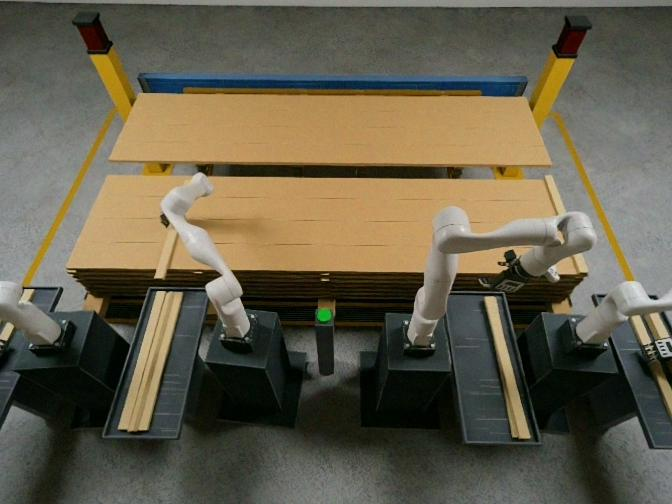

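Call:
move(arm1={"target": [-1.4242, -0.6442, 0.530, 0.3095, -0.6344, 0.6366, -0.3105], "speed": 0.04}, arm2={"target": [-0.7742, -0.067, 0.658, 0.3070, -0.6294, -0.6416, 0.3130], "speed": 0.04}, arm4={"target": [1.4222, -0.6881, 0.529, 0.3077, -0.6308, -0.6402, 0.3123], "speed": 0.04})

Call:
move(arm1={"target": [-1.4242, -0.6442, 0.5275, 0.3095, -0.6344, 0.6366, -0.3105], "speed": 0.03}, arm2={"target": [-0.7742, -0.067, 0.656, 0.3070, -0.6294, -0.6416, 0.3130], "speed": 0.03}, arm4={"target": [1.4222, -0.6881, 0.5265, 0.3077, -0.6308, -0.6402, 0.3123], "speed": 0.03})

Scene clock: 621.80 s.
Joint torques (N m): arm1=[-0.26 -20.96 1.31 -1.84 0.27 1.9 0.36] | arm2=[0.38 -26.7 2.28 -4.52 -1.33 0.9 -0.37] | arm3=[0.52 -5.72 0.83 -8.12 0.21 0.82 -0.42] | arm4=[-2.38 -22.24 1.9 -3.28 0.52 2.14 -0.04]
Motor temperatures (°C): arm1=[29 38 26 31 37 34 33] | arm2=[30 27 22 28 29 36 38] | arm3=[31 32 24 30 33 30 34] | arm4=[26 34 24 30 36 37 39]
Flange force (N): arm1=[0.5 0.3 2.0] | arm2=[5.9 1.4 4.2] | arm3=[1.6 1.4 3.1] | arm4=[-2.8 -2.1 3.1]
move: arm1 done; arm2 done; arm4 done
Joint velocities: within noise
arm1.joint_positions: joint1_rad=-1.629 joint2_rad=+1.407 joint3_rad=+0.133 joint4_rad=+1.340 joint5_rad=-0.169 joint6_rad=+1.320 joint7_rad=-3.072 hand_little=+0.100 hand_ring=+0.100 hand_middle=+0.100 hand_index=+0.100 hand_thumb_turn=-1.000 hand_thumb_bend=+0.720 hand_force_limit=+0.300 hand_speed=-0.600
arm1.joint_status: not commanded
arm1.hand_stopped_by: target,target,target,target,target,target
arm1.little_load_n: 0.0
arm1.ring_load_n: 0.0
arm1.middle_load_n: 0.0
arm1.index_load_n: 0.0
arm1.thumb_bend_load_n: 0.0
arm1.thumb_turn_load_n: 0.0
arm1.hand: x=-1.4242 y=-0.6442 z=+0.5300 quat_wxyz=(-0.309, +0.634, -0.637, +0.311)
arm1.hand_target: x=-1.4242 y=-0.6442 z=+0.5300 quat_wxyz=(-0.309, +0.634, -0.637, +0.311)
arm1.hand_status: done (0.000 m and 0.0 deg from the pose sent, 0.006 m and 0.0 deg at the start)
arm2.joint_positions: joint1_rad=-0.701 joint2_rad=+1.488 joint3_rad=+0.629 joint4_rad=+0.872 joint5_rad=-1.785 joint6_rad=+1.213 joint7_rad=-4.222 hand_little=+0.100 hand_ring=+0.100 hand_middle=+0.100 hand_index=+0.100 hand_thumb_turn=-1.000 hand_thumb_bend=+0.720 hand_force_limit=+0.300 hand_speed=-0.600
arm2.joint_status: not commanded
arm2.hand_stopped_by: target,target,target,target,target,target
arm2.little_load_n: 0.0
arm2.ring_load_n: 0.0
arm2.middle_load_n: 0.0
arm2.index_load_n: 0.0
arm2.thumb_bend_load_n: 0.0
arm2.thumb_turn_load_n: 0.0
arm2.hand: x=-0.7742 y=-0.0670 z=+0.6580 quat_wxyz=(+0.307, -0.629, -0.642, +0.313)
arm2.hand_target: x=-0.7742 y=-0.0670 z=+0.6580 quat_wxyz=(+0.307, -0.629, -0.642, +0.313)
arm2.hand_status: done (0.000 m and 0.0 deg from the pose sent, 0.010 m and 0.0 deg at the start)
arm3: as last shown
arm4.joint_positions: joint1_rad=+1.396 joint2_rad=+1.568 joint3_rad=+0.166 joint4_rad=+1.016 joint5_rad=-0.176 joint6_rad=+1.486 joint7_rad=-3.052 hand_little=+0.100 hand_ring=+0.100 hand_middle=+0.100 hand_index=+0.100 hand_thumb_turn=-1.000 hand_thumb_bend=+0.720 hand_force_limit=+0.300 hand_speed=-0.600
arm4.joint_status: not commanded
arm4.hand_stopped_by: target,target,target,target,target,target
arm4.little_load_n: 0.0
arm4.ring_load_n: 0.0
arm4.middle_load_n: 0.0
arm4.index_load_n: 0.0
arm4.thumb_bend_load_n: 0.0
arm4.thumb_turn_load_n: 0.0
arm4.hand: x=+1.4222 y=-0.6881 z=+0.5290 quat_wxyz=(+0.308, -0.631, -0.640, +0.312)
arm4.hand_target: x=+1.4222 y=-0.6881 z=+0.5290 quat_wxyz=(+0.308, -0.631, -0.640, +0.312)
arm4.hand_status: done (0.000 m and 0.0 deg from the pose sent, 0.006 m and 0.0 deg at the start)
pictures: none

Scene clock: 622.77 s.
Joint torques (N m): arm1=[-0.23 -21.01 1.24 -1.78 0.23 1.91 0.38] | arm2=[0.39 -26.74 2.27 -4.5 -1.35 0.94 -0.34] | arm3=[0.58 -5.75 0.86 -8.12 0.22 0.78 -0.42] | arm4=[-2.42 -22.12 1.9 -3.3 0.5 2.12 -0.04]
Motor temperatures (°C): arm1=[29 38 26 31 37 34 33] | arm2=[30 27 22 28 29 36 38] | arm3=[31 32 24 30 33 30 34] | arm4=[26 34 24 30 36 37 39]
Flange force (N): arm1=[0.5 0.6 2.0] | arm2=[6.1 1.4 4.3] | arm3=[1.6 1.6 3.0] | arm4=[-2.9 -2.5 3.1]
move: arm1 done; arm2 done; arm4 done
Joint velocities: within noise
arm1.joint_positions: joint1_rad=-1.629 joint2_rad=+1.413 joint3_rad=+0.133 joint4_rad=+1.335 joint5_rad=-0.169 joint6_rad=+1.319 joint7_rad=-3.072 hand_little=+0.100 hand_ring=+0.100 hand_middle=+0.100 hand_index=+0.100 hand_thumb_turn=-1.000 hand_thumb_bend=+0.720 hand_force_limit=+0.300 hand_speed=-0.600
arm1.joint_status: not commanded
arm1.hand_stopped_by: target,target,target,target,target,target
arm1.little_load_n: 0.0
arm1.ring_load_n: 0.0
arm1.middle_load_n: 0.0
arm1.index_load_n: 0.0
arm1.thumb_bend_load_n: 0.0
arm1.thumb_turn_load_n: 0.0
arm1.hand: x=-1.4242 y=-0.6442 z=+0.5275 quat_wxyz=(-0.310, +0.634, -0.637, +0.310)
arm1.hand_target: x=-1.4242 y=-0.6442 z=+0.5275 quat_wxyz=(-0.310, +0.634, -0.637, +0.310)
arm1.hand_status: done (0.000 m and 0.0 deg from the pose sent, 0.003 m and 0.0 deg at the start)
arm2.joint_positions: joint1_rad=-0.700 joint2_rad=+1.492 joint3_rad=+0.628 joint4_rad=+0.869 joint5_rad=-1.786 joint6_rad=+1.211 joint7_rad=-4.221 hand_little=+0.100 hand_ring=+0.100 hand_middle=+0.100 hand_index=+0.100 hand_thumb_turn=-1.000 hand_thumb_bend=+0.720 hand_force_limit=+0.300 hand_speed=-0.600
arm2.joint_status: not commanded
arm2.hand_stopped_by: target,target,target,target,target,target
arm2.little_load_n: 0.0
arm2.ring_load_n: 0.0
arm2.middle_load_n: 0.0
arm2.index_load_n: 0.0
arm2.thumb_bend_load_n: 0.0
arm2.thumb_turn_load_n: 0.0
arm2.hand: x=-0.7742 y=-0.0670 z=+0.6560 quat_wxyz=(+0.307, -0.629, -0.642, +0.313)
arm2.hand_target: x=-0.7742 y=-0.0670 z=+0.6560 quat_wxyz=(+0.307, -0.629, -0.642, +0.313)
arm2.hand_status: done (0.000 m and 0.0 deg from the pose sent, 0.002 m and 0.0 deg at the start)
arm3: as last shown
arm4.joint_positions: joint1_rad=+1.396 joint2_rad=+1.574 joint3_rad=+0.165 joint4_rad=+1.010 joint5_rad=-0.177 joint6_rad=+1.486 joint7_rad=-3.052 hand_little=+0.100 hand_ring=+0.100 hand_middle=+0.100 hand_index=+0.100 hand_thumb_turn=-1.000 hand_thumb_bend=+0.720 hand_force_limit=+0.300 hand_speed=-0.600
arm4.joint_status: not commanded
arm4.hand_stopped_by: target,target,target,target,target,target
arm4.little_load_n: 0.0
arm4.ring_load_n: 0.0
arm4.middle_load_n: 0.0
arm4.index_load_n: 0.0
arm4.thumb_bend_load_n: 0.0
arm4.thumb_turn_load_n: 0.0
arm4.hand: x=+1.4222 y=-0.6881 z=+0.5265 quat_wxyz=(+0.308, -0.631, -0.640, +0.312)
arm4.hand_target: x=+1.4222 y=-0.6881 z=+0.5265 quat_wxyz=(+0.308, -0.631, -0.640, +0.312)
arm4.hand_status: done (0.000 m and 0.0 deg from the pose sent, 0.002 m and 0.0 deg at the start)
pictures: none

Call:
move(arm1={"joints": {"hand_little": 0.0, "hand_ring": 0.0, "hand_middle": 0.0, "hand_index": 0.0, "hand_force_limit": -0.4, "hand_speed": -0.6}}, arm2={"target": [-0.7742, -0.067, 0.654, 0.3070, -0.6294, -0.6416, 0.3130], "speed": 0.03}, arm4={"joints": {"hand_little": 0.0, "hand_ring": 0.0, "hand_middle": 0.0, "hand_index": 0.0, "hand_force_limit": -0.4, "hand_speed": -0.6}})

Call:
move(arm1={"joints": {"hand_thumb_bend": 0.2, "hand_force_limit": 0.3, "hand_speed": -0.85}}, arm2={"joints": {"hand_little": 0.0, "hand_ring": 0.0, "hand_middle": 0.0, "hand_index": 0.0, "hand_force_limit": -0.4, "hand_speed": -0.6}}, arm4={"joints": {"hand_thumb_bend": 0.2, "hand_force_limit": 0.3, "hand_speed": -0.85}})

Call:
move(arm1={"target": [-1.4242, -0.6442, 0.5475, 0.3095, -0.6344, 0.6366, -0.3105], "speed": 0.04}, arm2={"joints": {"hand_thumb_bend": 0.2, "hand_force_limit": 0.3, "hand_speed": -0.85}}, arm4={"target": [1.4222, -0.6881, 0.5465, 0.3077, -0.6308, -0.6402, 0.3123], "speed": 0.04})

Scene clock: 626.17 s.
Joint torques (N m): arm1=[-0.22 -21.06 1.31 -1.79 0.29 1.91 0.36] | arm2=[0.66 -25.6 2.5 -4.12 -1.07 0.61 -0.32] | arm3=[0.56 -5.74 0.85 -8.14 0.22 0.79 -0.41] | arm4=[-2.32 -22.24 1.81 -3.36 0.45 2.15 -0.07]
Motor temperatures (°C): arm1=[29 38 26 31 37 34 33] | arm2=[30 27 22 28 29 36 38] | arm3=[31 32 24 30 33 30 34] | arm4=[26 34 24 30 36 37 39]
Flange force (N): arm1=[0.5 0.6 2.1] | arm2=[5.5 0.1 3.4] | arm3=[1.6 1.6 3.1] | arm4=[-2.9 -2.7 3.4]
move: arm1 done; arm2 done; arm4 done
Joint velocities: within noise
arm1.joint_positions: joint1_rad=-1.629 joint2_rad=+1.413 joint3_rad=+0.133 joint4_rad=+1.335 joint5_rad=-0.169 joint6_rad=+1.319 joint7_rad=-3.072 hand_little=+0.000 hand_ring=+0.000 hand_middle=+0.000 hand_index=+0.000 hand_thumb_turn=-1.000 hand_thumb_bend=+0.720 hand_force_limit=-0.400 hand_speed=-0.600
arm1.joint_status: all done
arm1.hand_stopped_by: target,target,target,target,target,target
arm1.little_load_n: 0.0
arm1.ring_load_n: 0.0
arm1.middle_load_n: 0.0
arm1.index_load_n: 0.0
arm1.thumb_bend_load_n: 0.0
arm1.thumb_turn_load_n: 0.0
arm1.hand: x=-1.4242 y=-0.6442 z=+0.5275 quat_wxyz=(-0.310, +0.634, -0.637, +0.311)
arm1.hand_target: x=-1.4242 y=-0.6442 z=+0.5275 quat_wxyz=(-0.310, +0.634, -0.637, +0.311)
arm1.hand_status: not commanded
arm2.joint_positions: joint1_rad=-0.699 joint2_rad=+1.496 joint3_rad=+0.628 joint4_rad=+0.866 joint5_rad=-1.787 joint6_rad=+1.210 joint7_rad=-4.220 hand_little=+0.100 hand_ring=+0.100 hand_middle=+0.100 hand_index=+0.100 hand_thumb_turn=-1.000 hand_thumb_bend=+0.720 hand_force_limit=+0.300 hand_speed=-0.600
arm2.joint_status: not commanded
arm2.hand_stopped_by: target,target,target,target,target,target
arm2.little_load_n: 0.0
arm2.ring_load_n: 0.0
arm2.middle_load_n: 0.0
arm2.index_load_n: 0.0
arm2.thumb_bend_load_n: 0.0
arm2.thumb_turn_load_n: 0.0
arm2.hand: x=-0.7742 y=-0.0670 z=+0.6540 quat_wxyz=(+0.307, -0.629, -0.642, +0.313)
arm2.hand_target: x=-0.7742 y=-0.0670 z=+0.6540 quat_wxyz=(+0.307, -0.629, -0.642, +0.313)
arm2.hand_status: done (0.000 m and 0.0 deg from the pose sent, 0.002 m and 0.0 deg at the start)
arm3: as last shown
arm4.joint_positions: joint1_rad=+1.396 joint2_rad=+1.574 joint3_rad=+0.165 joint4_rad=+1.010 joint5_rad=-0.177 joint6_rad=+1.486 joint7_rad=-3.052 hand_little=+0.000 hand_ring=+0.000 hand_middle=+0.000 hand_index=+0.000 hand_thumb_turn=-1.000 hand_thumb_bend=+0.720 hand_force_limit=-0.400 hand_speed=-0.600
arm4.joint_status: all done
arm4.hand_stopped_by: target,target,target,target,target,target
arm4.little_load_n: 0.0
arm4.ring_load_n: 0.0
arm4.middle_load_n: 0.0
arm4.index_load_n: 0.0
arm4.thumb_bend_load_n: 0.0
arm4.thumb_turn_load_n: 0.0
arm4.hand: x=+1.4222 y=-0.6881 z=+0.5265 quat_wxyz=(+0.308, -0.631, -0.640, +0.312)
arm4.hand_target: x=+1.4222 y=-0.6881 z=+0.5265 quat_wxyz=(+0.308, -0.631, -0.640, +0.312)
arm4.hand_status: not commanded
pictures: none

Scene clock: 628.50 s.
Joint torques (N m): arm1=[-0.23 -19.1 1.09 -1.16 0.22 1.67 0.4] | arm2=[0.46 -26.73 2.34 -4.47 -1.34 0.93 -0.38] | arm3=[0.53 -5.72 0.87 -8.12 0.2 0.8 -0.44] | arm4=[-2.34 -19.32 1.61 -2.29 0.46 1.75 -0.01]
Motor temperatures (°C): arm1=[29 38 26 31 37 34 33] | arm2=[30 27 22 28 29 36 38] | arm3=[31 32 24 30 33 30 34] | arm4=[26 34 24 30 36 37 39]
Flange force (N): arm1=[0.5 -1.1 -1.3] | arm2=[6.0 1.4 4.4] | arm3=[1.6 1.4 3.1] | arm4=[-2.8 -4.4 -1.6]
move: arm1 off_target; arm2 done; arm4 off_target
Joint velocities: within noise
arm1.joint_positions: joint1_rad=-1.629 joint2_rad=+1.413 joint3_rad=+0.133 joint4_rad=+1.335 joint5_rad=-0.169 joint6_rad=+1.319 joint7_rad=-3.072 hand_little=+0.000 hand_ring=+0.000 hand_middle=+0.001 hand_index=+0.000 hand_thumb_turn=-1.000 hand_thumb_bend=+0.599 hand_force_limit=+0.300 hand_speed=-0.850
arm1.joint_status: hand_thumb_bend off_target (ended at +0.599, target +0.200); the others done
arm1.hand_stopped_by: target,target,target,target,force,target
arm1.little_load_n: 0.0
arm1.ring_load_n: 0.0
arm1.middle_load_n: 5.0
arm1.index_load_n: 0.5
arm1.thumb_bend_load_n: 10.0
arm1.thumb_turn_load_n: 0.5
arm1.hand: x=-1.4242 y=-0.6442 z=+0.5275 quat_wxyz=(-0.310, +0.634, -0.637, +0.311)
arm1.hand_target: x=-1.4242 y=-0.6442 z=+0.5275 quat_wxyz=(-0.310, +0.634, -0.637, +0.311)
arm1.hand_status: not commanded
arm2.joint_positions: joint1_rad=-0.699 joint2_rad=+1.496 joint3_rad=+0.628 joint4_rad=+0.866 joint5_rad=-1.787 joint6_rad=+1.210 joint7_rad=-4.220 hand_little=+0.000 hand_ring=+0.000 hand_middle=+0.000 hand_index=+0.000 hand_thumb_turn=-1.000 hand_thumb_bend=+0.720 hand_force_limit=-0.400 hand_speed=-0.600
arm2.joint_status: all done
arm2.hand_stopped_by: target,target,target,target,target,target
arm2.little_load_n: 0.0
arm2.ring_load_n: 0.0
arm2.middle_load_n: 0.0
arm2.index_load_n: 0.0
arm2.thumb_bend_load_n: 0.0
arm2.thumb_turn_load_n: 0.0
arm2.hand: x=-0.7742 y=-0.0670 z=+0.6540 quat_wxyz=(+0.307, -0.629, -0.642, +0.313)
arm2.hand_target: x=-0.7742 y=-0.0670 z=+0.6540 quat_wxyz=(+0.307, -0.629, -0.642, +0.313)
arm2.hand_status: not commanded
arm3: as last shown
arm4.joint_positions: joint1_rad=+1.396 joint2_rad=+1.574 joint3_rad=+0.165 joint4_rad=+1.010 joint5_rad=-0.177 joint6_rad=+1.486 joint7_rad=-3.052 hand_little=+0.000 hand_ring=+0.000 hand_middle=+0.001 hand_index=+0.000 hand_thumb_turn=-1.000 hand_thumb_bend=+0.549 hand_force_limit=+0.300 hand_speed=-0.850
arm4.joint_status: hand_thumb_bend off_target (ended at +0.549, target +0.200); the others done
arm4.hand_stopped_by: target,target,target,target,force,target
arm4.little_load_n: 0.0
arm4.ring_load_n: 0.0
arm4.middle_load_n: 4.5
arm4.index_load_n: 2.5
arm4.thumb_bend_load_n: 10.0
arm4.thumb_turn_load_n: 0.5
arm4.hand: x=+1.4222 y=-0.6881 z=+0.5265 quat_wxyz=(+0.308, -0.631, -0.640, +0.312)
arm4.hand_target: x=+1.4222 y=-0.6881 z=+0.5265 quat_wxyz=(+0.308, -0.631, -0.640, +0.312)
arm4.hand_status: not commanded
pictures: none

Scene clock: 630.83 s.
Joint torques (N m): arm1=[-0.17 -21.68 1.4 -1.7 0.33 2.4 0.37] | arm2=[0.14 -25.02 2.26 -4.09 -1.06 0.61 -0.33] | arm3=[0.57 -5.77 0.86 -8.14 0.2 0.79 -0.41] | arm4=[-2.45 -22.95 2.03 -3.17 0.55 2.61 -0.1]
Motor temperatures (°C): arm1=[29 38 26 31 37 34 33] | arm2=[30 27 22 28 29 36 38] | arm3=[31 32 24 30 33 30 34] | arm4=[26 34 24 30 36 37 39]
Flange force (N): arm1=[0.7 2.3 3.5] | arm2=[5.6 -0.2 2.1] | arm3=[1.5 1.6 3.1] | arm4=[-3.0 -0.3 4.4]
move: arm1 done; arm2 off_target; arm4 done
Joint velocities: within noise
arm1.joint_positions: joint1_rad=-1.631 joint2_rad=+1.368 joint3_rad=+0.135 joint4_rad=+1.368 joint5_rad=-0.166 joint6_rad=+1.331 joint7_rad=-3.071 hand_little=+0.000 hand_ring=+0.000 hand_middle=+0.001 hand_index=+0.000 hand_thumb_turn=-1.000 hand_thumb_bend=+0.599 hand_force_limit=+0.300 hand_speed=-0.850
arm1.joint_status: not commanded
arm1.hand_stopped_by: target,target,target,target,force,target
arm1.little_load_n: 0.0
arm1.ring_load_n: 0.0
arm1.middle_load_n: 6.0
arm1.index_load_n: 1.5
arm1.thumb_bend_load_n: 9.0
arm1.thumb_turn_load_n: 0.5
arm1.hand: x=-1.4242 y=-0.6442 z=+0.5475 quat_wxyz=(-0.310, +0.634, -0.637, +0.311)
arm1.hand_target: x=-1.4242 y=-0.6442 z=+0.5475 quat_wxyz=(-0.310, +0.634, -0.637, +0.311)
arm1.hand_status: done (0.000 m and 0.0 deg from the pose sent, 0.020 m and 0.0 deg at the start)
arm2.joint_positions: joint1_rad=-0.699 joint2_rad=+1.496 joint3_rad=+0.628 joint4_rad=+0.866 joint5_rad=-1.787 joint6_rad=+1.210 joint7_rad=-4.220 hand_little=+0.000 hand_ring=+0.000 hand_middle=+0.001 hand_index=+0.000 hand_thumb_turn=-1.000 hand_thumb_bend=+0.605 hand_force_limit=+0.300 hand_speed=-0.850
arm2.joint_status: hand_thumb_bend off_target (ended at +0.605, target +0.200); the others done
arm2.hand_stopped_by: target,target,target,target,force,target
arm2.little_load_n: 0.0
arm2.ring_load_n: 0.0
arm2.middle_load_n: 7.0
arm2.index_load_n: 0.0
arm2.thumb_bend_load_n: 9.0
arm2.thumb_turn_load_n: 1.0
arm2.hand: x=-0.7742 y=-0.0670 z=+0.6540 quat_wxyz=(+0.307, -0.629, -0.642, +0.313)
arm2.hand_target: x=-0.7742 y=-0.0670 z=+0.6540 quat_wxyz=(+0.307, -0.629, -0.642, +0.313)
arm2.hand_status: not commanded
arm3: as last shown
arm4.joint_positions: joint1_rad=+1.393 joint2_rad=+1.527 joint3_rad=+0.167 joint4_rad=+1.054 joint5_rad=-0.174 joint6_rad=+1.489 joint7_rad=-3.049 hand_little=+0.000 hand_ring=+0.000 hand_middle=+0.001 hand_index=+0.000 hand_thumb_turn=-1.000 hand_thumb_bend=+0.549 hand_force_limit=+0.300 hand_speed=-0.850
arm4.joint_status: not commanded
arm4.hand_stopped_by: target,target,target,target,force,target
arm4.little_load_n: 0.0
arm4.ring_load_n: 0.5
arm4.middle_load_n: 6.0
arm4.index_load_n: 3.0
arm4.thumb_bend_load_n: 9.0
arm4.thumb_turn_load_n: 0.0
arm4.hand: x=+1.4222 y=-0.6881 z=+0.5465 quat_wxyz=(+0.308, -0.631, -0.640, +0.312)
arm4.hand_target: x=+1.4222 y=-0.6881 z=+0.5465 quat_wxyz=(+0.308, -0.631, -0.640, +0.312)
arm4.hand_status: done (0.000 m and 0.0 deg from the pose sent, 0.020 m and 0.0 deg at the start)
pictures: none

Call:
move(arm1={"target": [-1.4242, -0.6442, 0.82, 0.3095, -0.6344, 0.6366, -0.3105], "speed": 0.2}, arm2={"target": [-0.7742, -0.067, 0.680, 0.3070, -0.6294, -0.6416, 0.3130], "speed": 0.06}, arm4={"target": [1.4222, -0.6881, 0.82, 0.3077, -0.6308, -0.6402, 0.3123], "speed": 0.2})

Call:
move(arm2={"target": [-0.6135, -0.0105, 0.68, 0.3070, -0.6294, -0.6416, 0.3130], "speed": 0.12}, arm4={"target": [1.12, -0.28, 0.84, 0, 0, 0.8988, -0.4384], "speed": 0.25})

Call:
move(arm2={"target": [-0.6135, -0.0105, 0.659, 0.3070, -0.6294, -0.6416, 0.3130], "speed": 0.06}, arm1={"target": [-1.18, -0.28, 0.84, 0, 0, 0.8988, -0.4384], "speed": 0.25}, arm4={"target": [0.7906, -0.0625, 0.70, 0.3070, -0.6294, -0.6416, 0.3130], "speed": 0.25}, cameras=["cam_over", "cam_end"])

Call:
zoom_image(camera="cam_over", region=[160, 165, 280, 290])

Call:
zoom_image(camera="cam_end", region=[160, 180, 560, 300])

Scene clock: 633.73 s.
Joint torques (N m): arm1=[-0.23 -19.62 1.36 -4.47 0.28 2.42 0.36] | arm2=[0.36 -28.4 2.36 -5.09 -1.71 1.13 -0.38] | arm3=[0.54 -5.76 0.85 -8.14 0.21 0.78 -0.4] | arm4=[-2.43 -21.52 2.27 -5.25 0.61 2.6 -0.1]
Motor temperatures (°C): arm1=[29 38 26 31 37 34 33] | arm2=[30 28 22 28 29 36 38] | arm3=[31 32 24 30 33 30 34] | arm4=[26 34 24 30 36 37 39]
Flange force (N): arm1=[0.7 3.5 2.7] | arm2=[6.4 3.1 5.7] | arm3=[1.6 1.5 3.1] | arm4=[-3.1 1.6 5.0]
move: arm1 done; arm2 done; arm4 done
Joint velocities: within noise
arm1.joint_positions: joint1_rad=-1.666 joint2_rad=+0.832 joint3_rad=+0.185 joint4_rad=+1.498 joint5_rad=-0.115 joint6_rad=+1.737 joint7_rad=-3.088 hand_little=+0.000 hand_ring=+0.000 hand_middle=+0.001 hand_index=+0.000 hand_thumb_turn=-1.000 hand_thumb_bend=+0.599 hand_force_limit=+0.300 hand_speed=-0.850
arm1.joint_status: not commanded
arm1.hand_stopped_by: target,target,target,target,force,target
arm1.little_load_n: 0.0
arm1.ring_load_n: 0.0
arm1.middle_load_n: 6.0
arm1.index_load_n: 1.5
arm1.thumb_bend_load_n: 9.0
arm1.thumb_turn_load_n: 0.5
arm1.hand: x=-1.4242 y=-0.6442 z=+0.8200 quat_wxyz=(-0.310, +0.634, -0.637, +0.311)
arm1.hand_target: x=-1.4242 y=-0.6442 z=+0.8200 quat_wxyz=(-0.310, +0.634, -0.637, +0.311)
arm1.hand_status: done (0.000 m and 0.0 deg from the pose sent, 0.272 m and 0.0 deg at the start)
arm2.joint_positions: joint1_rad=-0.709 joint2_rad=+1.448 joint3_rad=+0.638 joint4_rad=+0.899 joint5_rad=-1.772 joint6_rad=+1.228 joint7_rad=-4.236 hand_little=+0.000 hand_ring=+0.000 hand_middle=+0.001 hand_index=+0.000 hand_thumb_turn=-1.000 hand_thumb_bend=+0.605 hand_force_limit=+0.300 hand_speed=-0.850
arm2.joint_status: not commanded
arm2.hand_stopped_by: target,target,target,target,force,target
arm2.little_load_n: 0.0
arm2.ring_load_n: 0.0
arm2.middle_load_n: 8.0
arm2.index_load_n: 1.0
arm2.thumb_bend_load_n: 8.0
arm2.thumb_turn_load_n: 1.0
arm2.hand: x=-0.7742 y=-0.0670 z=+0.6800 quat_wxyz=(+0.307, -0.629, -0.642, +0.313)
arm2.hand_target: x=-0.7742 y=-0.0670 z=+0.6800 quat_wxyz=(+0.307, -0.629, -0.642, +0.313)
arm2.hand_status: done (0.000 m and 0.0 deg from the pose sent, 0.026 m and 0.0 deg at the start)
arm3: as last shown
arm4.joint_positions: joint1_rad=+1.362 joint2_rad=+0.996 joint3_rad=+0.214 joint4_rad=+1.287 joint5_rad=-0.121 joint6_rad=+1.789 joint7_rad=-3.032 hand_little=+0.000 hand_ring=+0.000 hand_middle=+0.001 hand_index=+0.000 hand_thumb_turn=-1.000 hand_thumb_bend=+0.549 hand_force_limit=+0.300 hand_speed=-0.850
arm4.joint_status: not commanded
arm4.hand_stopped_by: target,target,target,target,force,target
arm4.little_load_n: 0.0
arm4.ring_load_n: 0.0
arm4.middle_load_n: 6.0
arm4.index_load_n: 3.0
arm4.thumb_bend_load_n: 8.5
arm4.thumb_turn_load_n: 0.0
arm4.hand: x=+1.4222 y=-0.6881 z=+0.8200 quat_wxyz=(+0.308, -0.631, -0.640, +0.312)
arm4.hand_target: x=+1.4222 y=-0.6881 z=+0.8200 quat_wxyz=(+0.308, -0.631, -0.640, +0.312)
arm4.hand_status: done (0.000 m and 0.0 deg from the pose sent, 0.273 m and 0.0 deg at the start)
pictures: none

Scene clock: 637.50 s.
Joint torques (N m): arm1=[-0.25 -19.62 1.32 -4.56 0.28 2.44 0.38] | arm2=[0.34 -28.46 1.8 -4.81 -1.77 1.23 -0.39] | arm3=[0.53 -5.73 0.84 -8.13 0.23 0.8 -0.44] | arm4=[-2.28 -21.46 -0.41 -5.51 0.05 2.58 -0.1]
Motor temperatures (°C): arm1=[29 38 26 31 37 34 33] | arm2=[30 28 22 28 29 36 38] | arm3=[31 32 24 30 33 30 34] | arm4=[26 34 24 30 36 37 39]
Flange force (N): arm1=[0.7 3.3 3.1] | arm2=[7.7 4.1 4.4] | arm3=[1.6 1.4 3.1] | arm4=[-2.8 -0.1 6.5]
move: arm2 done; arm4 done
Joint velocities: within noise
arm1: as last shown
arm1.thumb_bend_load_n: 8.5
arm1.hand: x=-1.4242 y=-0.6442 z=+0.8200 quat_wxyz=(-0.309, +0.634, -0.637, +0.311)
arm1.hand_target: x=-1.4242 y=-0.6442 z=+0.8200 quat_wxyz=(-0.309, +0.634, -0.637, +0.311)
arm2.joint_positions: joint1_rad=-0.432 joint2_rad=+1.499 joint3_rad=+0.687 joint4_rad=+0.761 joint5_rad=-1.695 joint6_rad=+1.418 joint7_rad=-4.194 hand_little=+0.000 hand_ring=+0.000 hand_middle=+0.001 hand_index=+0.000 hand_thumb_turn=-1.000 hand_thumb_bend=+0.605 hand_force_limit=+0.300 hand_speed=-0.850
arm2.joint_status: not commanded
arm2.hand_stopped_by: target,target,target,target,force,target
arm2.little_load_n: 0.5
arm2.ring_load_n: 0.0
arm2.middle_load_n: 8.5
arm2.index_load_n: 1.0
arm2.thumb_bend_load_n: 8.5
arm2.thumb_turn_load_n: 1.0
arm2.hand: x=-0.6135 y=-0.0105 z=+0.6800 quat_wxyz=(+0.307, -0.629, -0.642, +0.313)
arm2.hand_target: x=-0.6135 y=-0.0105 z=+0.6800 quat_wxyz=(+0.307, -0.629, -0.642, +0.313)
arm2.hand_status: done (0.000 m and 0.0 deg from the pose sent, 0.170 m and 0.0 deg at the start)
arm3.joint_positions: joint1_rad=+1.564 joint2_rad=-0.050 joint3_rad=+0.000 joint4_rad=+1.600 joint5_rad=+0.000 joint6_rad=+1.940 joint7_rad=-1.570 hand_little=+0.100 hand_ring=+0.100 hand_middle=+0.100 hand_index=+0.100 hand_thumb_turn=-1.000 hand_thumb_bend=+0.720 hand_force_limit=+0.300 hand_speed=-0.600
arm3.joint_status: not commanded
arm3.hand_stopped_by: target,target,target,target,target,target
arm3.little_load_n: 0.0
arm3.ring_load_n: 0.0
arm3.middle_load_n: 0.0
arm3.index_load_n: 0.0
arm3.thumb_bend_load_n: 0.0
arm3.thumb_turn_load_n: 0.5
arm3.hand: x=+0.5933 y=-0.6257 z=+1.1246 quat_wxyz=(+0.166, +0.000, -0.986, -0.002)
arm3.hand_target: x=+0.5933 y=-0.6257 z=+1.1246 quat_wxyz=(+0.166, +0.000, -0.986, -0.002)
arm3.hand_status: not commanded
arm4.joint_positions: joint1_rad=+0.094 joint2_rad=+0.954 joint3_rad=-0.251 joint4_rad=+1.285 joint5_rad=+0.136 joint6_rad=+1.835 joint7_rad=-3.256 hand_little=+0.000 hand_ring=+0.000 hand_middle=+0.001 hand_index=+0.000 hand_thumb_turn=-1.000 hand_thumb_bend=+0.549 hand_force_limit=+0.300 hand_speed=-0.850
arm4.joint_status: not commanded
arm4.hand_stopped_by: target,target,target,target,force,target
arm4.little_load_n: 0.0
arm4.ring_load_n: 0.5
arm4.middle_load_n: 6.0
arm4.index_load_n: 3.0
arm4.thumb_bend_load_n: 8.5
arm4.thumb_turn_load_n: 0.0
arm4.hand: x=+1.1200 y=-0.2800 z=+0.8400 quat_wxyz=(+0.000, +0.000, -0.899, +0.438)
arm4.hand_target: x=+1.1200 y=-0.2800 z=+0.8400 quat_wxyz=(+0.000, +0.000, -0.899, +0.438)
arm4.hand_status: done (0.000 m and 0.0 deg from the pose sent, 0.508 m and 89.2 deg at the start)
pictures: none

Scene clock: 641.30 s.
Joint torques (N m): arm1=[-0.21 -22.23 3.47 -5.1 0.47 2.4 0.36] | arm2=[0.35 -28.52 1.67 -4.78 -1.75 1.26 -0.39] | arm3=[0.51 -5.72 0.86 -8.17 0.22 0.8 -0.45] | arm4=[-2.29 -25.73 -3.41 -7.11 -1.46 1.41 -0.02]
Motor temperatures (°C): arm1=[29 38 26 31 37 34 33] | arm2=[30 28 22 28 29 36 38] | arm3=[31 32 24 30 33 30 34] | arm4=[26 34 24 30 36 37 39]
Flange force (N): arm1=[0.8 3.7 2.2] | arm2=[8.0 4.3 4.6] | arm3=[1.7 1.4 3.3] | arm4=[-7.4 4.4 -0.8]
move: arm1 done; arm2 done; arm4 done
Joint velocities: within noise
arm1.joint_positions: joint1_rad=-0.419 joint2_rad=+1.005 joint3_rad=+0.611 joint4_rad=+1.162 joint5_rad=-0.450 joint6_rad=+2.028 joint7_rad=-3.014 hand_little=+0.000 hand_ring=+0.000 hand_middle=+0.001 hand_index=+0.000 hand_thumb_turn=-1.000 hand_thumb_bend=+0.599 hand_force_limit=+0.300 hand_speed=-0.850
arm1.joint_status: not commanded
arm1.hand_stopped_by: target,target,target,target,force,target
arm1.little_load_n: 0.0
arm1.ring_load_n: 0.0
arm1.middle_load_n: 6.0
arm1.index_load_n: 1.5
arm1.thumb_bend_load_n: 8.5
arm1.thumb_turn_load_n: 0.5
arm1.hand: x=-1.1800 y=-0.2800 z=+0.8400 quat_wxyz=(+0.000, +0.000, -0.899, +0.438)
arm1.hand_target: x=-1.1800 y=-0.2800 z=+0.8400 quat_wxyz=(+0.000, +0.000, -0.899, +0.438)
arm1.hand_status: done (0.000 m and 0.0 deg from the pose sent, 0.439 m and 89.8 deg at the start)
arm2.joint_positions: joint1_rad=-0.424 joint2_rad=+1.538 joint3_rad=+0.680 joint4_rad=+0.731 joint5_rad=-1.705 joint6_rad=+1.401 joint7_rad=-4.186 hand_little=+0.000 hand_ring=+0.000 hand_middle=+0.001 hand_index=+0.000 hand_thumb_turn=-1.000 hand_thumb_bend=+0.605 hand_force_limit=+0.300 hand_speed=-0.850
arm2.joint_status: not commanded
arm2.hand_stopped_by: target,target,target,target,force,target
arm2.little_load_n: 0.0
arm2.ring_load_n: 0.0
arm2.middle_load_n: 8.0
arm2.index_load_n: 1.0
arm2.thumb_bend_load_n: 8.5
arm2.thumb_turn_load_n: 1.0
arm2.hand: x=-0.6135 y=-0.0105 z=+0.6590 quat_wxyz=(+0.307, -0.629, -0.642, +0.313)
arm2.hand_target: x=-0.6135 y=-0.0105 z=+0.6590 quat_wxyz=(+0.307, -0.629, -0.642, +0.313)
arm2.hand_status: done (0.000 m and 0.0 deg from the pose sent, 0.021 m and 0.0 deg at the start)
arm3: as last shown
arm3.thumb_turn_load_n: 0.0
arm4.joint_positions: joint1_rad=-0.039 joint2_rad=+1.262 joint3_rad=-0.293 joint4_rad=+1.090 joint5_rad=-0.818 joint6_rad=+0.945 joint7_rad=-4.209 hand_little=+0.000 hand_ring=+0.000 hand_middle=+0.001 hand_index=+0.000 hand_thumb_turn=-1.000 hand_thumb_bend=+0.549 hand_force_limit=+0.300 hand_speed=-0.850
arm4.joint_status: not commanded
arm4.hand_stopped_by: target,target,target,target,force,target
arm4.little_load_n: 0.0
arm4.ring_load_n: 0.0
arm4.middle_load_n: 6.0
arm4.index_load_n: 3.0
arm4.thumb_bend_load_n: 8.5
arm4.thumb_turn_load_n: 0.0
arm4.hand: x=+0.7906 y=-0.0625 z=+0.7000 quat_wxyz=(+0.307, -0.629, -0.642, +0.313)
arm4.hand_target: x=+0.7906 y=-0.0625 z=+0.7000 quat_wxyz=(+0.307, -0.629, -0.642, +0.313)
arm4.hand_status: done (0.000 m and 0.0 deg from the pose sent, 0.419 m and 88.9 deg at the start)
pictures: cam_end, cam_over

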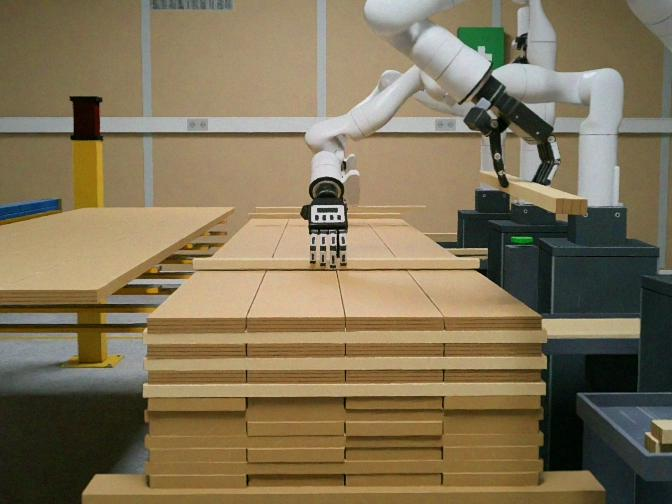

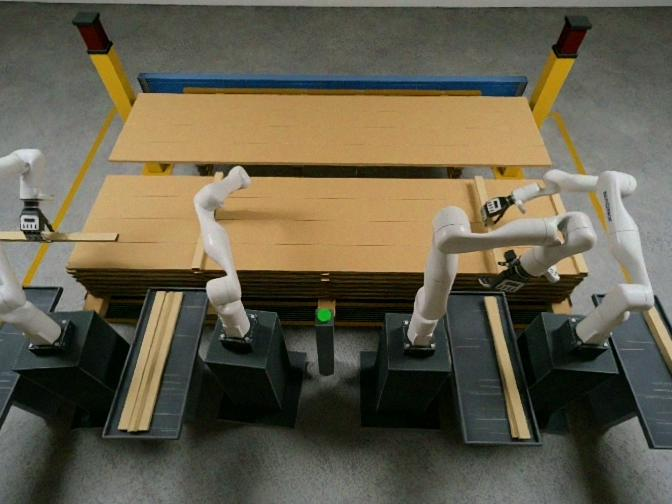

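Scaled by 4.032 from the camera's image (finer frame: 960x720).

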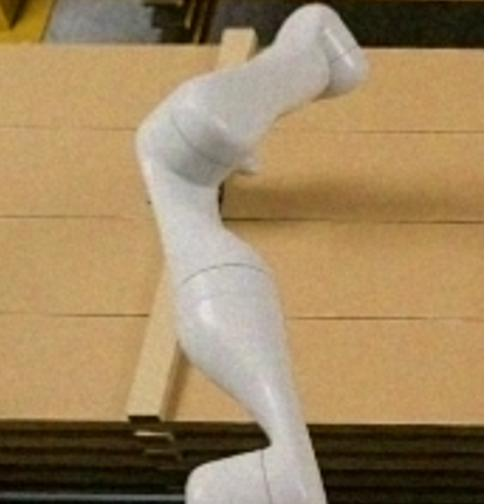

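Scaled by 1.260 from the camera's image (finer frame: 960x720).

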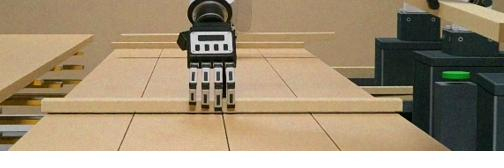

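Call:
move(arm1={"target": [-1.2120, -0.0245, 0.70, 0.3070, -0.6294, -0.6416, 0.3130], "speed": 0.25}, arm2={"target": [-0.6135, -0.0105, 0.6565, 0.3070, -0.6294, -0.6416, 0.3130], "speed": 0.03}, arm4={"target": [0.7906, -0.0625, 0.662, 0.3070, -0.6294, -0.6416, 0.3130], "speed": 0.08})

Call:
move(arm2={"target": [-0.6135, -0.0105, 0.6545, 0.3070, -0.6294, -0.6416, 0.3130], "speed": 0.03}, arm4={"target": [0.7906, -0.0625, 0.6595, 0.3070, -0.6294, -0.6416, 0.3130], "speed": 0.03}, cameras=["cam_over", "cam_end"])

Scene clock: 645.70 s.
Joint torques (N m): arm1=[-0.1 -28.21 1.18 -6.71 -1.83 1.31 0.35] | arm2=[0.37 -28.48 1.62 -4.76 -1.73 1.24 -0.39] | arm3=[0.54 -5.71 0.84 -8.15 0.22 0.79 -0.44] | arm4=[-2.23 -26.02 -3.49 -6.76 -1.39 1.47 -0.12]
Motor temperatures (°C): arm1=[29 38 26 31 37 34 33] | arm2=[30 28 22 28 29 36 38] | arm3=[31 32 24 30 33 30 34] | arm4=[26 34 24 30 36 37 39]
Flange force (N): arm1=[3.0 3.5 2.4] | arm2=[8.0 4.3 4.6] | arm3=[1.7 1.4 3.1] | arm4=[-7.4 4.4 -0.8]
move: arm1 done; arm2 done; arm4 done
Joint velocities: within noise
arm1.joint_positions: joint1_rad=+0.032 joint2_rad=+1.362 joint3_rad=+0.539 joint4_rad=+0.751 joint5_rad=-1.411 joint6_rad=+1.567 joint7_rad=-4.139 hand_little=+0.000 hand_ring=+0.000 hand_middle=+0.001 hand_index=+0.000 hand_thumb_turn=-1.000 hand_thumb_bend=+0.599 hand_force_limit=+0.300 hand_speed=-0.850
arm1.joint_status: not commanded
arm1.hand_stopped_by: target,target,target,target,force,target
arm1.little_load_n: 0.0
arm1.ring_load_n: 0.0
arm1.middle_load_n: 6.5
arm1.index_load_n: 1.5
arm1.thumb_bend_load_n: 8.5
arm1.thumb_turn_load_n: 0.0
arm1.hand: x=-1.2120 y=-0.0245 z=+0.7000 quat_wxyz=(+0.307, -0.629, -0.642, +0.313)
arm1.hand_target: x=-1.2120 y=-0.0245 z=+0.7000 quat_wxyz=(+0.307, -0.629, -0.642, +0.313)
arm1.hand_status: done (0.000 m and 0.0 deg from the pose sent, 0.293 m and 88.9 deg at the start; a joint's target at an end of its range on 1 of 112 steps)
arm2.joint_positions: joint1_rad=-0.423 joint2_rad=+1.543 joint3_rad=+0.679 joint4_rad=+0.727 joint5_rad=-1.706 joint6_rad=+1.399 joint7_rad=-4.185 hand_little=+0.000 hand_ring=+0.000 hand_middle=+0.001 hand_index=+0.000 hand_thumb_turn=-1.000 hand_thumb_bend=+0.605 hand_force_limit=+0.300 hand_speed=-0.850
arm2.joint_status: not commanded
arm2.hand_stopped_by: target,target,target,target,force,target
arm2.little_load_n: 0.0
arm2.ring_load_n: 0.0
arm2.middle_load_n: 8.0
arm2.index_load_n: 1.0
arm2.thumb_bend_load_n: 8.5
arm2.thumb_turn_load_n: 1.0
arm2.hand: x=-0.6135 y=-0.0105 z=+0.6565 quat_wxyz=(+0.307, -0.629, -0.642, +0.313)
arm2.hand_target: x=-0.6135 y=-0.0105 z=+0.6565 quat_wxyz=(+0.307, -0.629, -0.642, +0.313)
arm2.hand_status: done (0.000 m and 0.0 deg from the pose sent, 0.003 m and 0.0 deg at the start)
arm3: as last shown
arm4.joint_positions: joint1_rad=-0.039 joint2_rad=+1.335 joint3_rad=-0.297 joint4_rad=+1.055 joint5_rad=-0.820 joint6_rad=+0.925 joint7_rad=-4.171 hand_little=+0.000 hand_ring=+0.000 hand_middle=+0.001 hand_index=+0.000 hand_thumb_turn=-1.000 hand_thumb_bend=+0.549 hand_force_limit=+0.300 hand_speed=-0.850
arm4.joint_status: not commanded
arm4.hand_stopped_by: target,target,target,target,force,target
arm4.little_load_n: 0.0
arm4.ring_load_n: 0.0
arm4.middle_load_n: 6.0
arm4.index_load_n: 3.0
arm4.thumb_bend_load_n: 8.5
arm4.thumb_turn_load_n: 0.0
arm4.hand: x=+0.7906 y=-0.0625 z=+0.6620 quat_wxyz=(+0.307, -0.629, -0.642, +0.313)
arm4.hand_target: x=+0.7906 y=-0.0625 z=+0.6620 quat_wxyz=(+0.307, -0.629, -0.642, +0.313)
arm4.hand_status: done (0.000 m and 0.0 deg from the pose sent, 0.038 m and 0.0 deg at the start)
pictures: none

Scene clock: 646.67 s.
Joint torques (N m): arm1=[-0.14 -28.19 1.15 -6.76 -1.82 1.32 0.37] | arm2=[0.36 -28.5 1.6 -4.77 -1.75 1.22 -0.37] | arm3=[0.46 -5.75 0.85 -8.15 0.21 0.79 -0.41] | arm4=[-2.29 -25.97 -3.49 -6.8 -1.44 1.51 -0.1]
Motor temperatures (°C): arm1=[29 38 26 31 37 34 33] | arm2=[30 28 22 28 29 36 38] | arm3=[31 32 24 30 33 30 34] | arm4=[26 34 24 30 36 37 39]
Flange force (N): arm1=[2.7 3.4 2.4] | arm2=[8.2 4.3 4.6] | arm3=[1.6 1.4 3.1] | arm4=[-7.9 4.2 -1.0]
move: arm2 done; arm4 done
Joint velocities: within noise
arm1, arm3: as last shown
arm1.middle_load_n: 6.0
arm1.thumb_turn_load_n: 0.5
arm2.joint_positions: joint1_rad=-0.422 joint2_rad=+1.547 joint3_rad=+0.679 joint4_rad=+0.724 joint5_rad=-1.706 joint6_rad=+1.397 joint7_rad=-4.184 hand_little=+0.000 hand_ring=+0.000 hand_middle=+0.001 hand_index=+0.000 hand_thumb_turn=-1.000 hand_thumb_bend=+0.605 hand_force_limit=+0.300 hand_speed=-0.850
arm2.joint_status: not commanded
arm2.hand_stopped_by: target,target,target,target,force,target
arm2.little_load_n: 0.0
arm2.ring_load_n: 0.0
arm2.middle_load_n: 8.5
arm2.index_load_n: 1.0
arm2.thumb_bend_load_n: 8.5
arm2.thumb_turn_load_n: 1.0
arm2.hand: x=-0.6135 y=-0.0105 z=+0.6545 quat_wxyz=(+0.307, -0.629, -0.642, +0.313)
arm2.hand_target: x=-0.6135 y=-0.0105 z=+0.6545 quat_wxyz=(+0.307, -0.629, -0.642, +0.313)
arm2.hand_status: done (0.000 m and 0.0 deg from the pose sent, 0.002 m and 0.0 deg at the start)
arm4.joint_positions: joint1_rad=-0.039 joint2_rad=+1.340 joint3_rad=-0.297 joint4_rad=+1.053 joint5_rad=-0.820 joint6_rad=+0.924 joint7_rad=-4.169 hand_little=+0.000 hand_ring=+0.000 hand_middle=+0.001 hand_index=+0.000 hand_thumb_turn=-1.000 hand_thumb_bend=+0.549 hand_force_limit=+0.300 hand_speed=-0.850
arm4.joint_status: not commanded
arm4.hand_stopped_by: target,target,target,target,force,target
arm4.little_load_n: 0.0
arm4.ring_load_n: 0.5
arm4.middle_load_n: 6.0
arm4.index_load_n: 3.0
arm4.thumb_bend_load_n: 8.5
arm4.thumb_turn_load_n: 0.0
arm4.hand: x=+0.7906 y=-0.0625 z=+0.6595 quat_wxyz=(+0.307, -0.629, -0.642, +0.313)
arm4.hand_target: x=+0.7906 y=-0.0625 z=+0.6595 quat_wxyz=(+0.307, -0.629, -0.642, +0.313)
arm4.hand_status: done (0.000 m and 0.0 deg from the pose sent, 0.003 m and 0.0 deg at the start)
pictures: cam_end, cam_over

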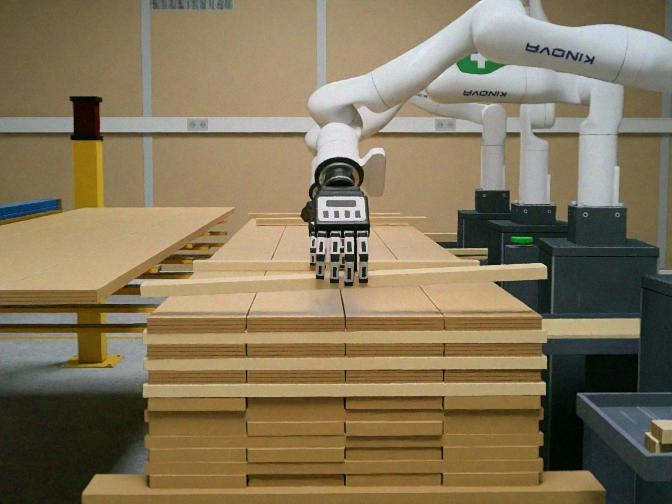

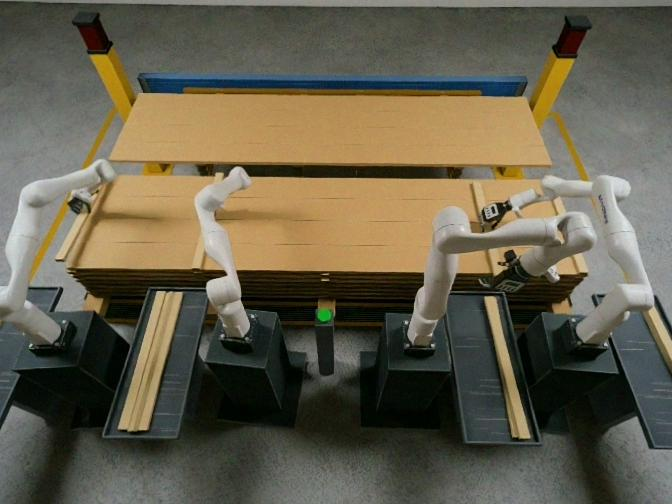

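Call:
zoom_image(camera="cam_end", region=[120, 200, 570, 400])

Call:
zoom_image(camera="cam_over", region=[40, 160, 140, 280])

Scaled by 1.120 from the camera's image (finer frame: 960x720).

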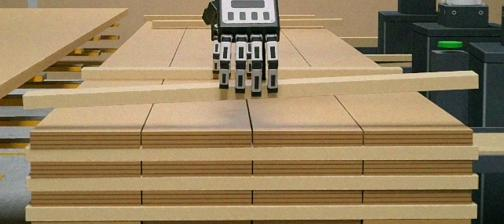

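Scaled by 4.200 from the camera's image (finer frame: 960x720).

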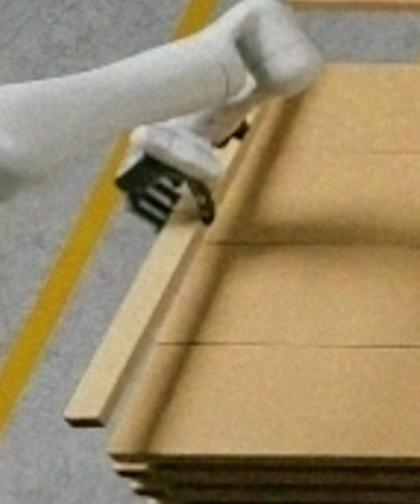

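Call:
move(arm1={"target": [-1.2120, -0.0245, 0.672, 0.3070, -0.6294, -0.6416, 0.3130], "speed": 0.06}, arm2={"target": [-0.6135, -0.0105, 0.6525, 0.3070, -0.6294, -0.6416, 0.3130], "speed": 0.03}, arm4={"target": [0.7906, -0.0625, 0.657, 0.3070, -0.6294, -0.6416, 0.3130], "speed": 0.03}, cameras=["cam_end"])

Call:
zoom_image(camera="cam_end", region=[120, 200, 570, 400])

Scene clock: 650.90 s.
Joint torques (N m): arm1=[-0.16 -28.33 1.02 -6.66 -1.8 1.35 0.4] | arm2=[-0.56 -22.25 1.63 -3.43 -0.77 0.01 -0.22] | arm3=[0.5 -5.74 0.88 -8.14 0.25 0.8 -0.44] | arm4=[-2.25 -25.93 -3.43 -6.76 -1.45 1.49 -0.14]
Motor temperatures (°C): arm1=[29 38 26 31 37 34 33] | arm2=[30 28 22 28 29 36 38] | arm3=[31 32 24 30 33 30 34] | arm4=[26 34 24 30 36 37 39]
Flange force (N): arm1=[3.2 3.7 2.5] | arm2=[5.8 -2.3 -3.2] | arm3=[1.6 1.4 3.2] | arm4=[-8.0 4.1 -1.0]
move: arm1 done; arm2 done; arm4 done
Joint velocities: within noise
arm1.joint_positions: joint1_rad=+0.038 joint2_rad=+1.409 joint3_rad=+0.532 joint4_rad=+0.732 joint5_rad=-1.420 joint6_rad=+1.545 joint7_rad=-4.118 hand_little=+0.000 hand_ring=+0.000 hand_middle=+0.001 hand_index=+0.000 hand_thumb_turn=-1.000 hand_thumb_bend=+0.599 hand_force_limit=+0.300 hand_speed=-0.850
arm1.joint_status: not commanded
arm1.hand_stopped_by: target,target,target,target,force,target
arm1.little_load_n: 0.0
arm1.ring_load_n: 0.0
arm1.middle_load_n: 6.0
arm1.index_load_n: 2.0
arm1.thumb_bend_load_n: 8.5
arm1.thumb_turn_load_n: 0.0
arm1.hand: x=-1.2120 y=-0.0245 z=+0.6720 quat_wxyz=(+0.307, -0.629, -0.642, +0.313)
arm1.hand_target: x=-1.2120 y=-0.0245 z=+0.6720 quat_wxyz=(+0.307, -0.629, -0.642, +0.313)
arm1.hand_status: done (0.000 m and 0.0 deg from the pose sent, 0.028 m and 0.0 deg at the start)
arm2.joint_positions: joint1_rad=-0.421 joint2_rad=+1.550 joint3_rad=+0.678 joint4_rad=+0.721 joint5_rad=-1.707 joint6_rad=+1.396 joint7_rad=-4.184 hand_little=+0.000 hand_ring=+0.000 hand_middle=+0.001 hand_index=+0.000 hand_thumb_turn=-1.000 hand_thumb_bend=+0.605 hand_force_limit=+0.300 hand_speed=-0.850
arm2.joint_status: not commanded
arm2.hand_stopped_by: target,target,target,target,force,target
arm2.little_load_n: 0.0
arm2.ring_load_n: 0.0
arm2.middle_load_n: 7.0
arm2.index_load_n: 0.0
arm2.thumb_bend_load_n: 9.5
arm2.thumb_turn_load_n: 1.5
arm2.hand: x=-0.6135 y=-0.0105 z=+0.6525 quat_wxyz=(+0.307, -0.629, -0.642, +0.313)
arm2.hand_target: x=-0.6135 y=-0.0105 z=+0.6525 quat_wxyz=(+0.307, -0.629, -0.642, +0.313)
arm2.hand_status: done (0.000 m and 0.0 deg from the pose sent, 0.002 m and 0.0 deg at the start)
arm3: as last shown
arm4.joint_positions: joint1_rad=-0.040 joint2_rad=+1.345 joint3_rad=-0.298 joint4_rad=+1.050 joint5_rad=-0.820 joint6_rad=+0.923 joint7_rad=-4.166 hand_little=+0.000 hand_ring=+0.000 hand_middle=+0.001 hand_index=+0.000 hand_thumb_turn=-1.000 hand_thumb_bend=+0.549 hand_force_limit=+0.300 hand_speed=-0.850
arm4.joint_status: not commanded
arm4.hand_stopped_by: target,target,target,target,force,target
arm4.little_load_n: 0.0
arm4.ring_load_n: 0.0
arm4.middle_load_n: 6.0
arm4.index_load_n: 3.0
arm4.thumb_bend_load_n: 8.5
arm4.thumb_turn_load_n: 0.0
arm4.hand: x=+0.7906 y=-0.0625 z=+0.6570 quat_wxyz=(+0.307, -0.629, -0.642, +0.313)
arm4.hand_target: x=+0.7906 y=-0.0625 z=+0.6570 quat_wxyz=(+0.307, -0.629, -0.642, +0.313)
arm4.hand_status: done (0.000 m and 0.0 deg from the pose sent, 0.003 m and 0.0 deg at the start)

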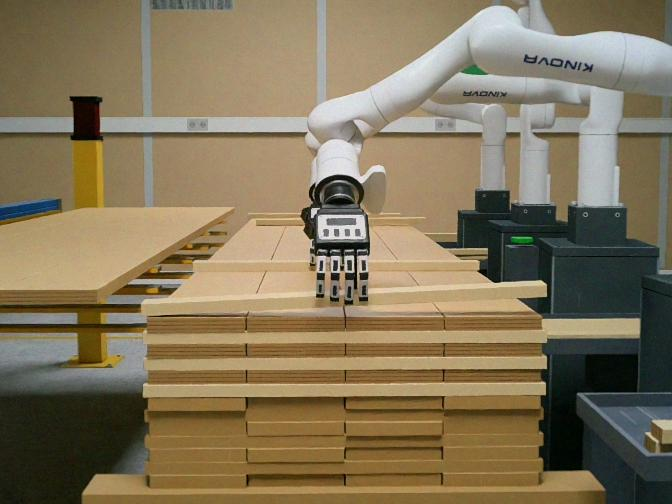

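Scaled by 1.120 from the camera's image (finer frame: 960x720).

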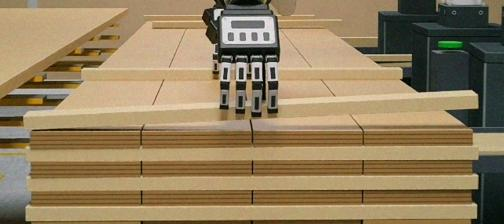

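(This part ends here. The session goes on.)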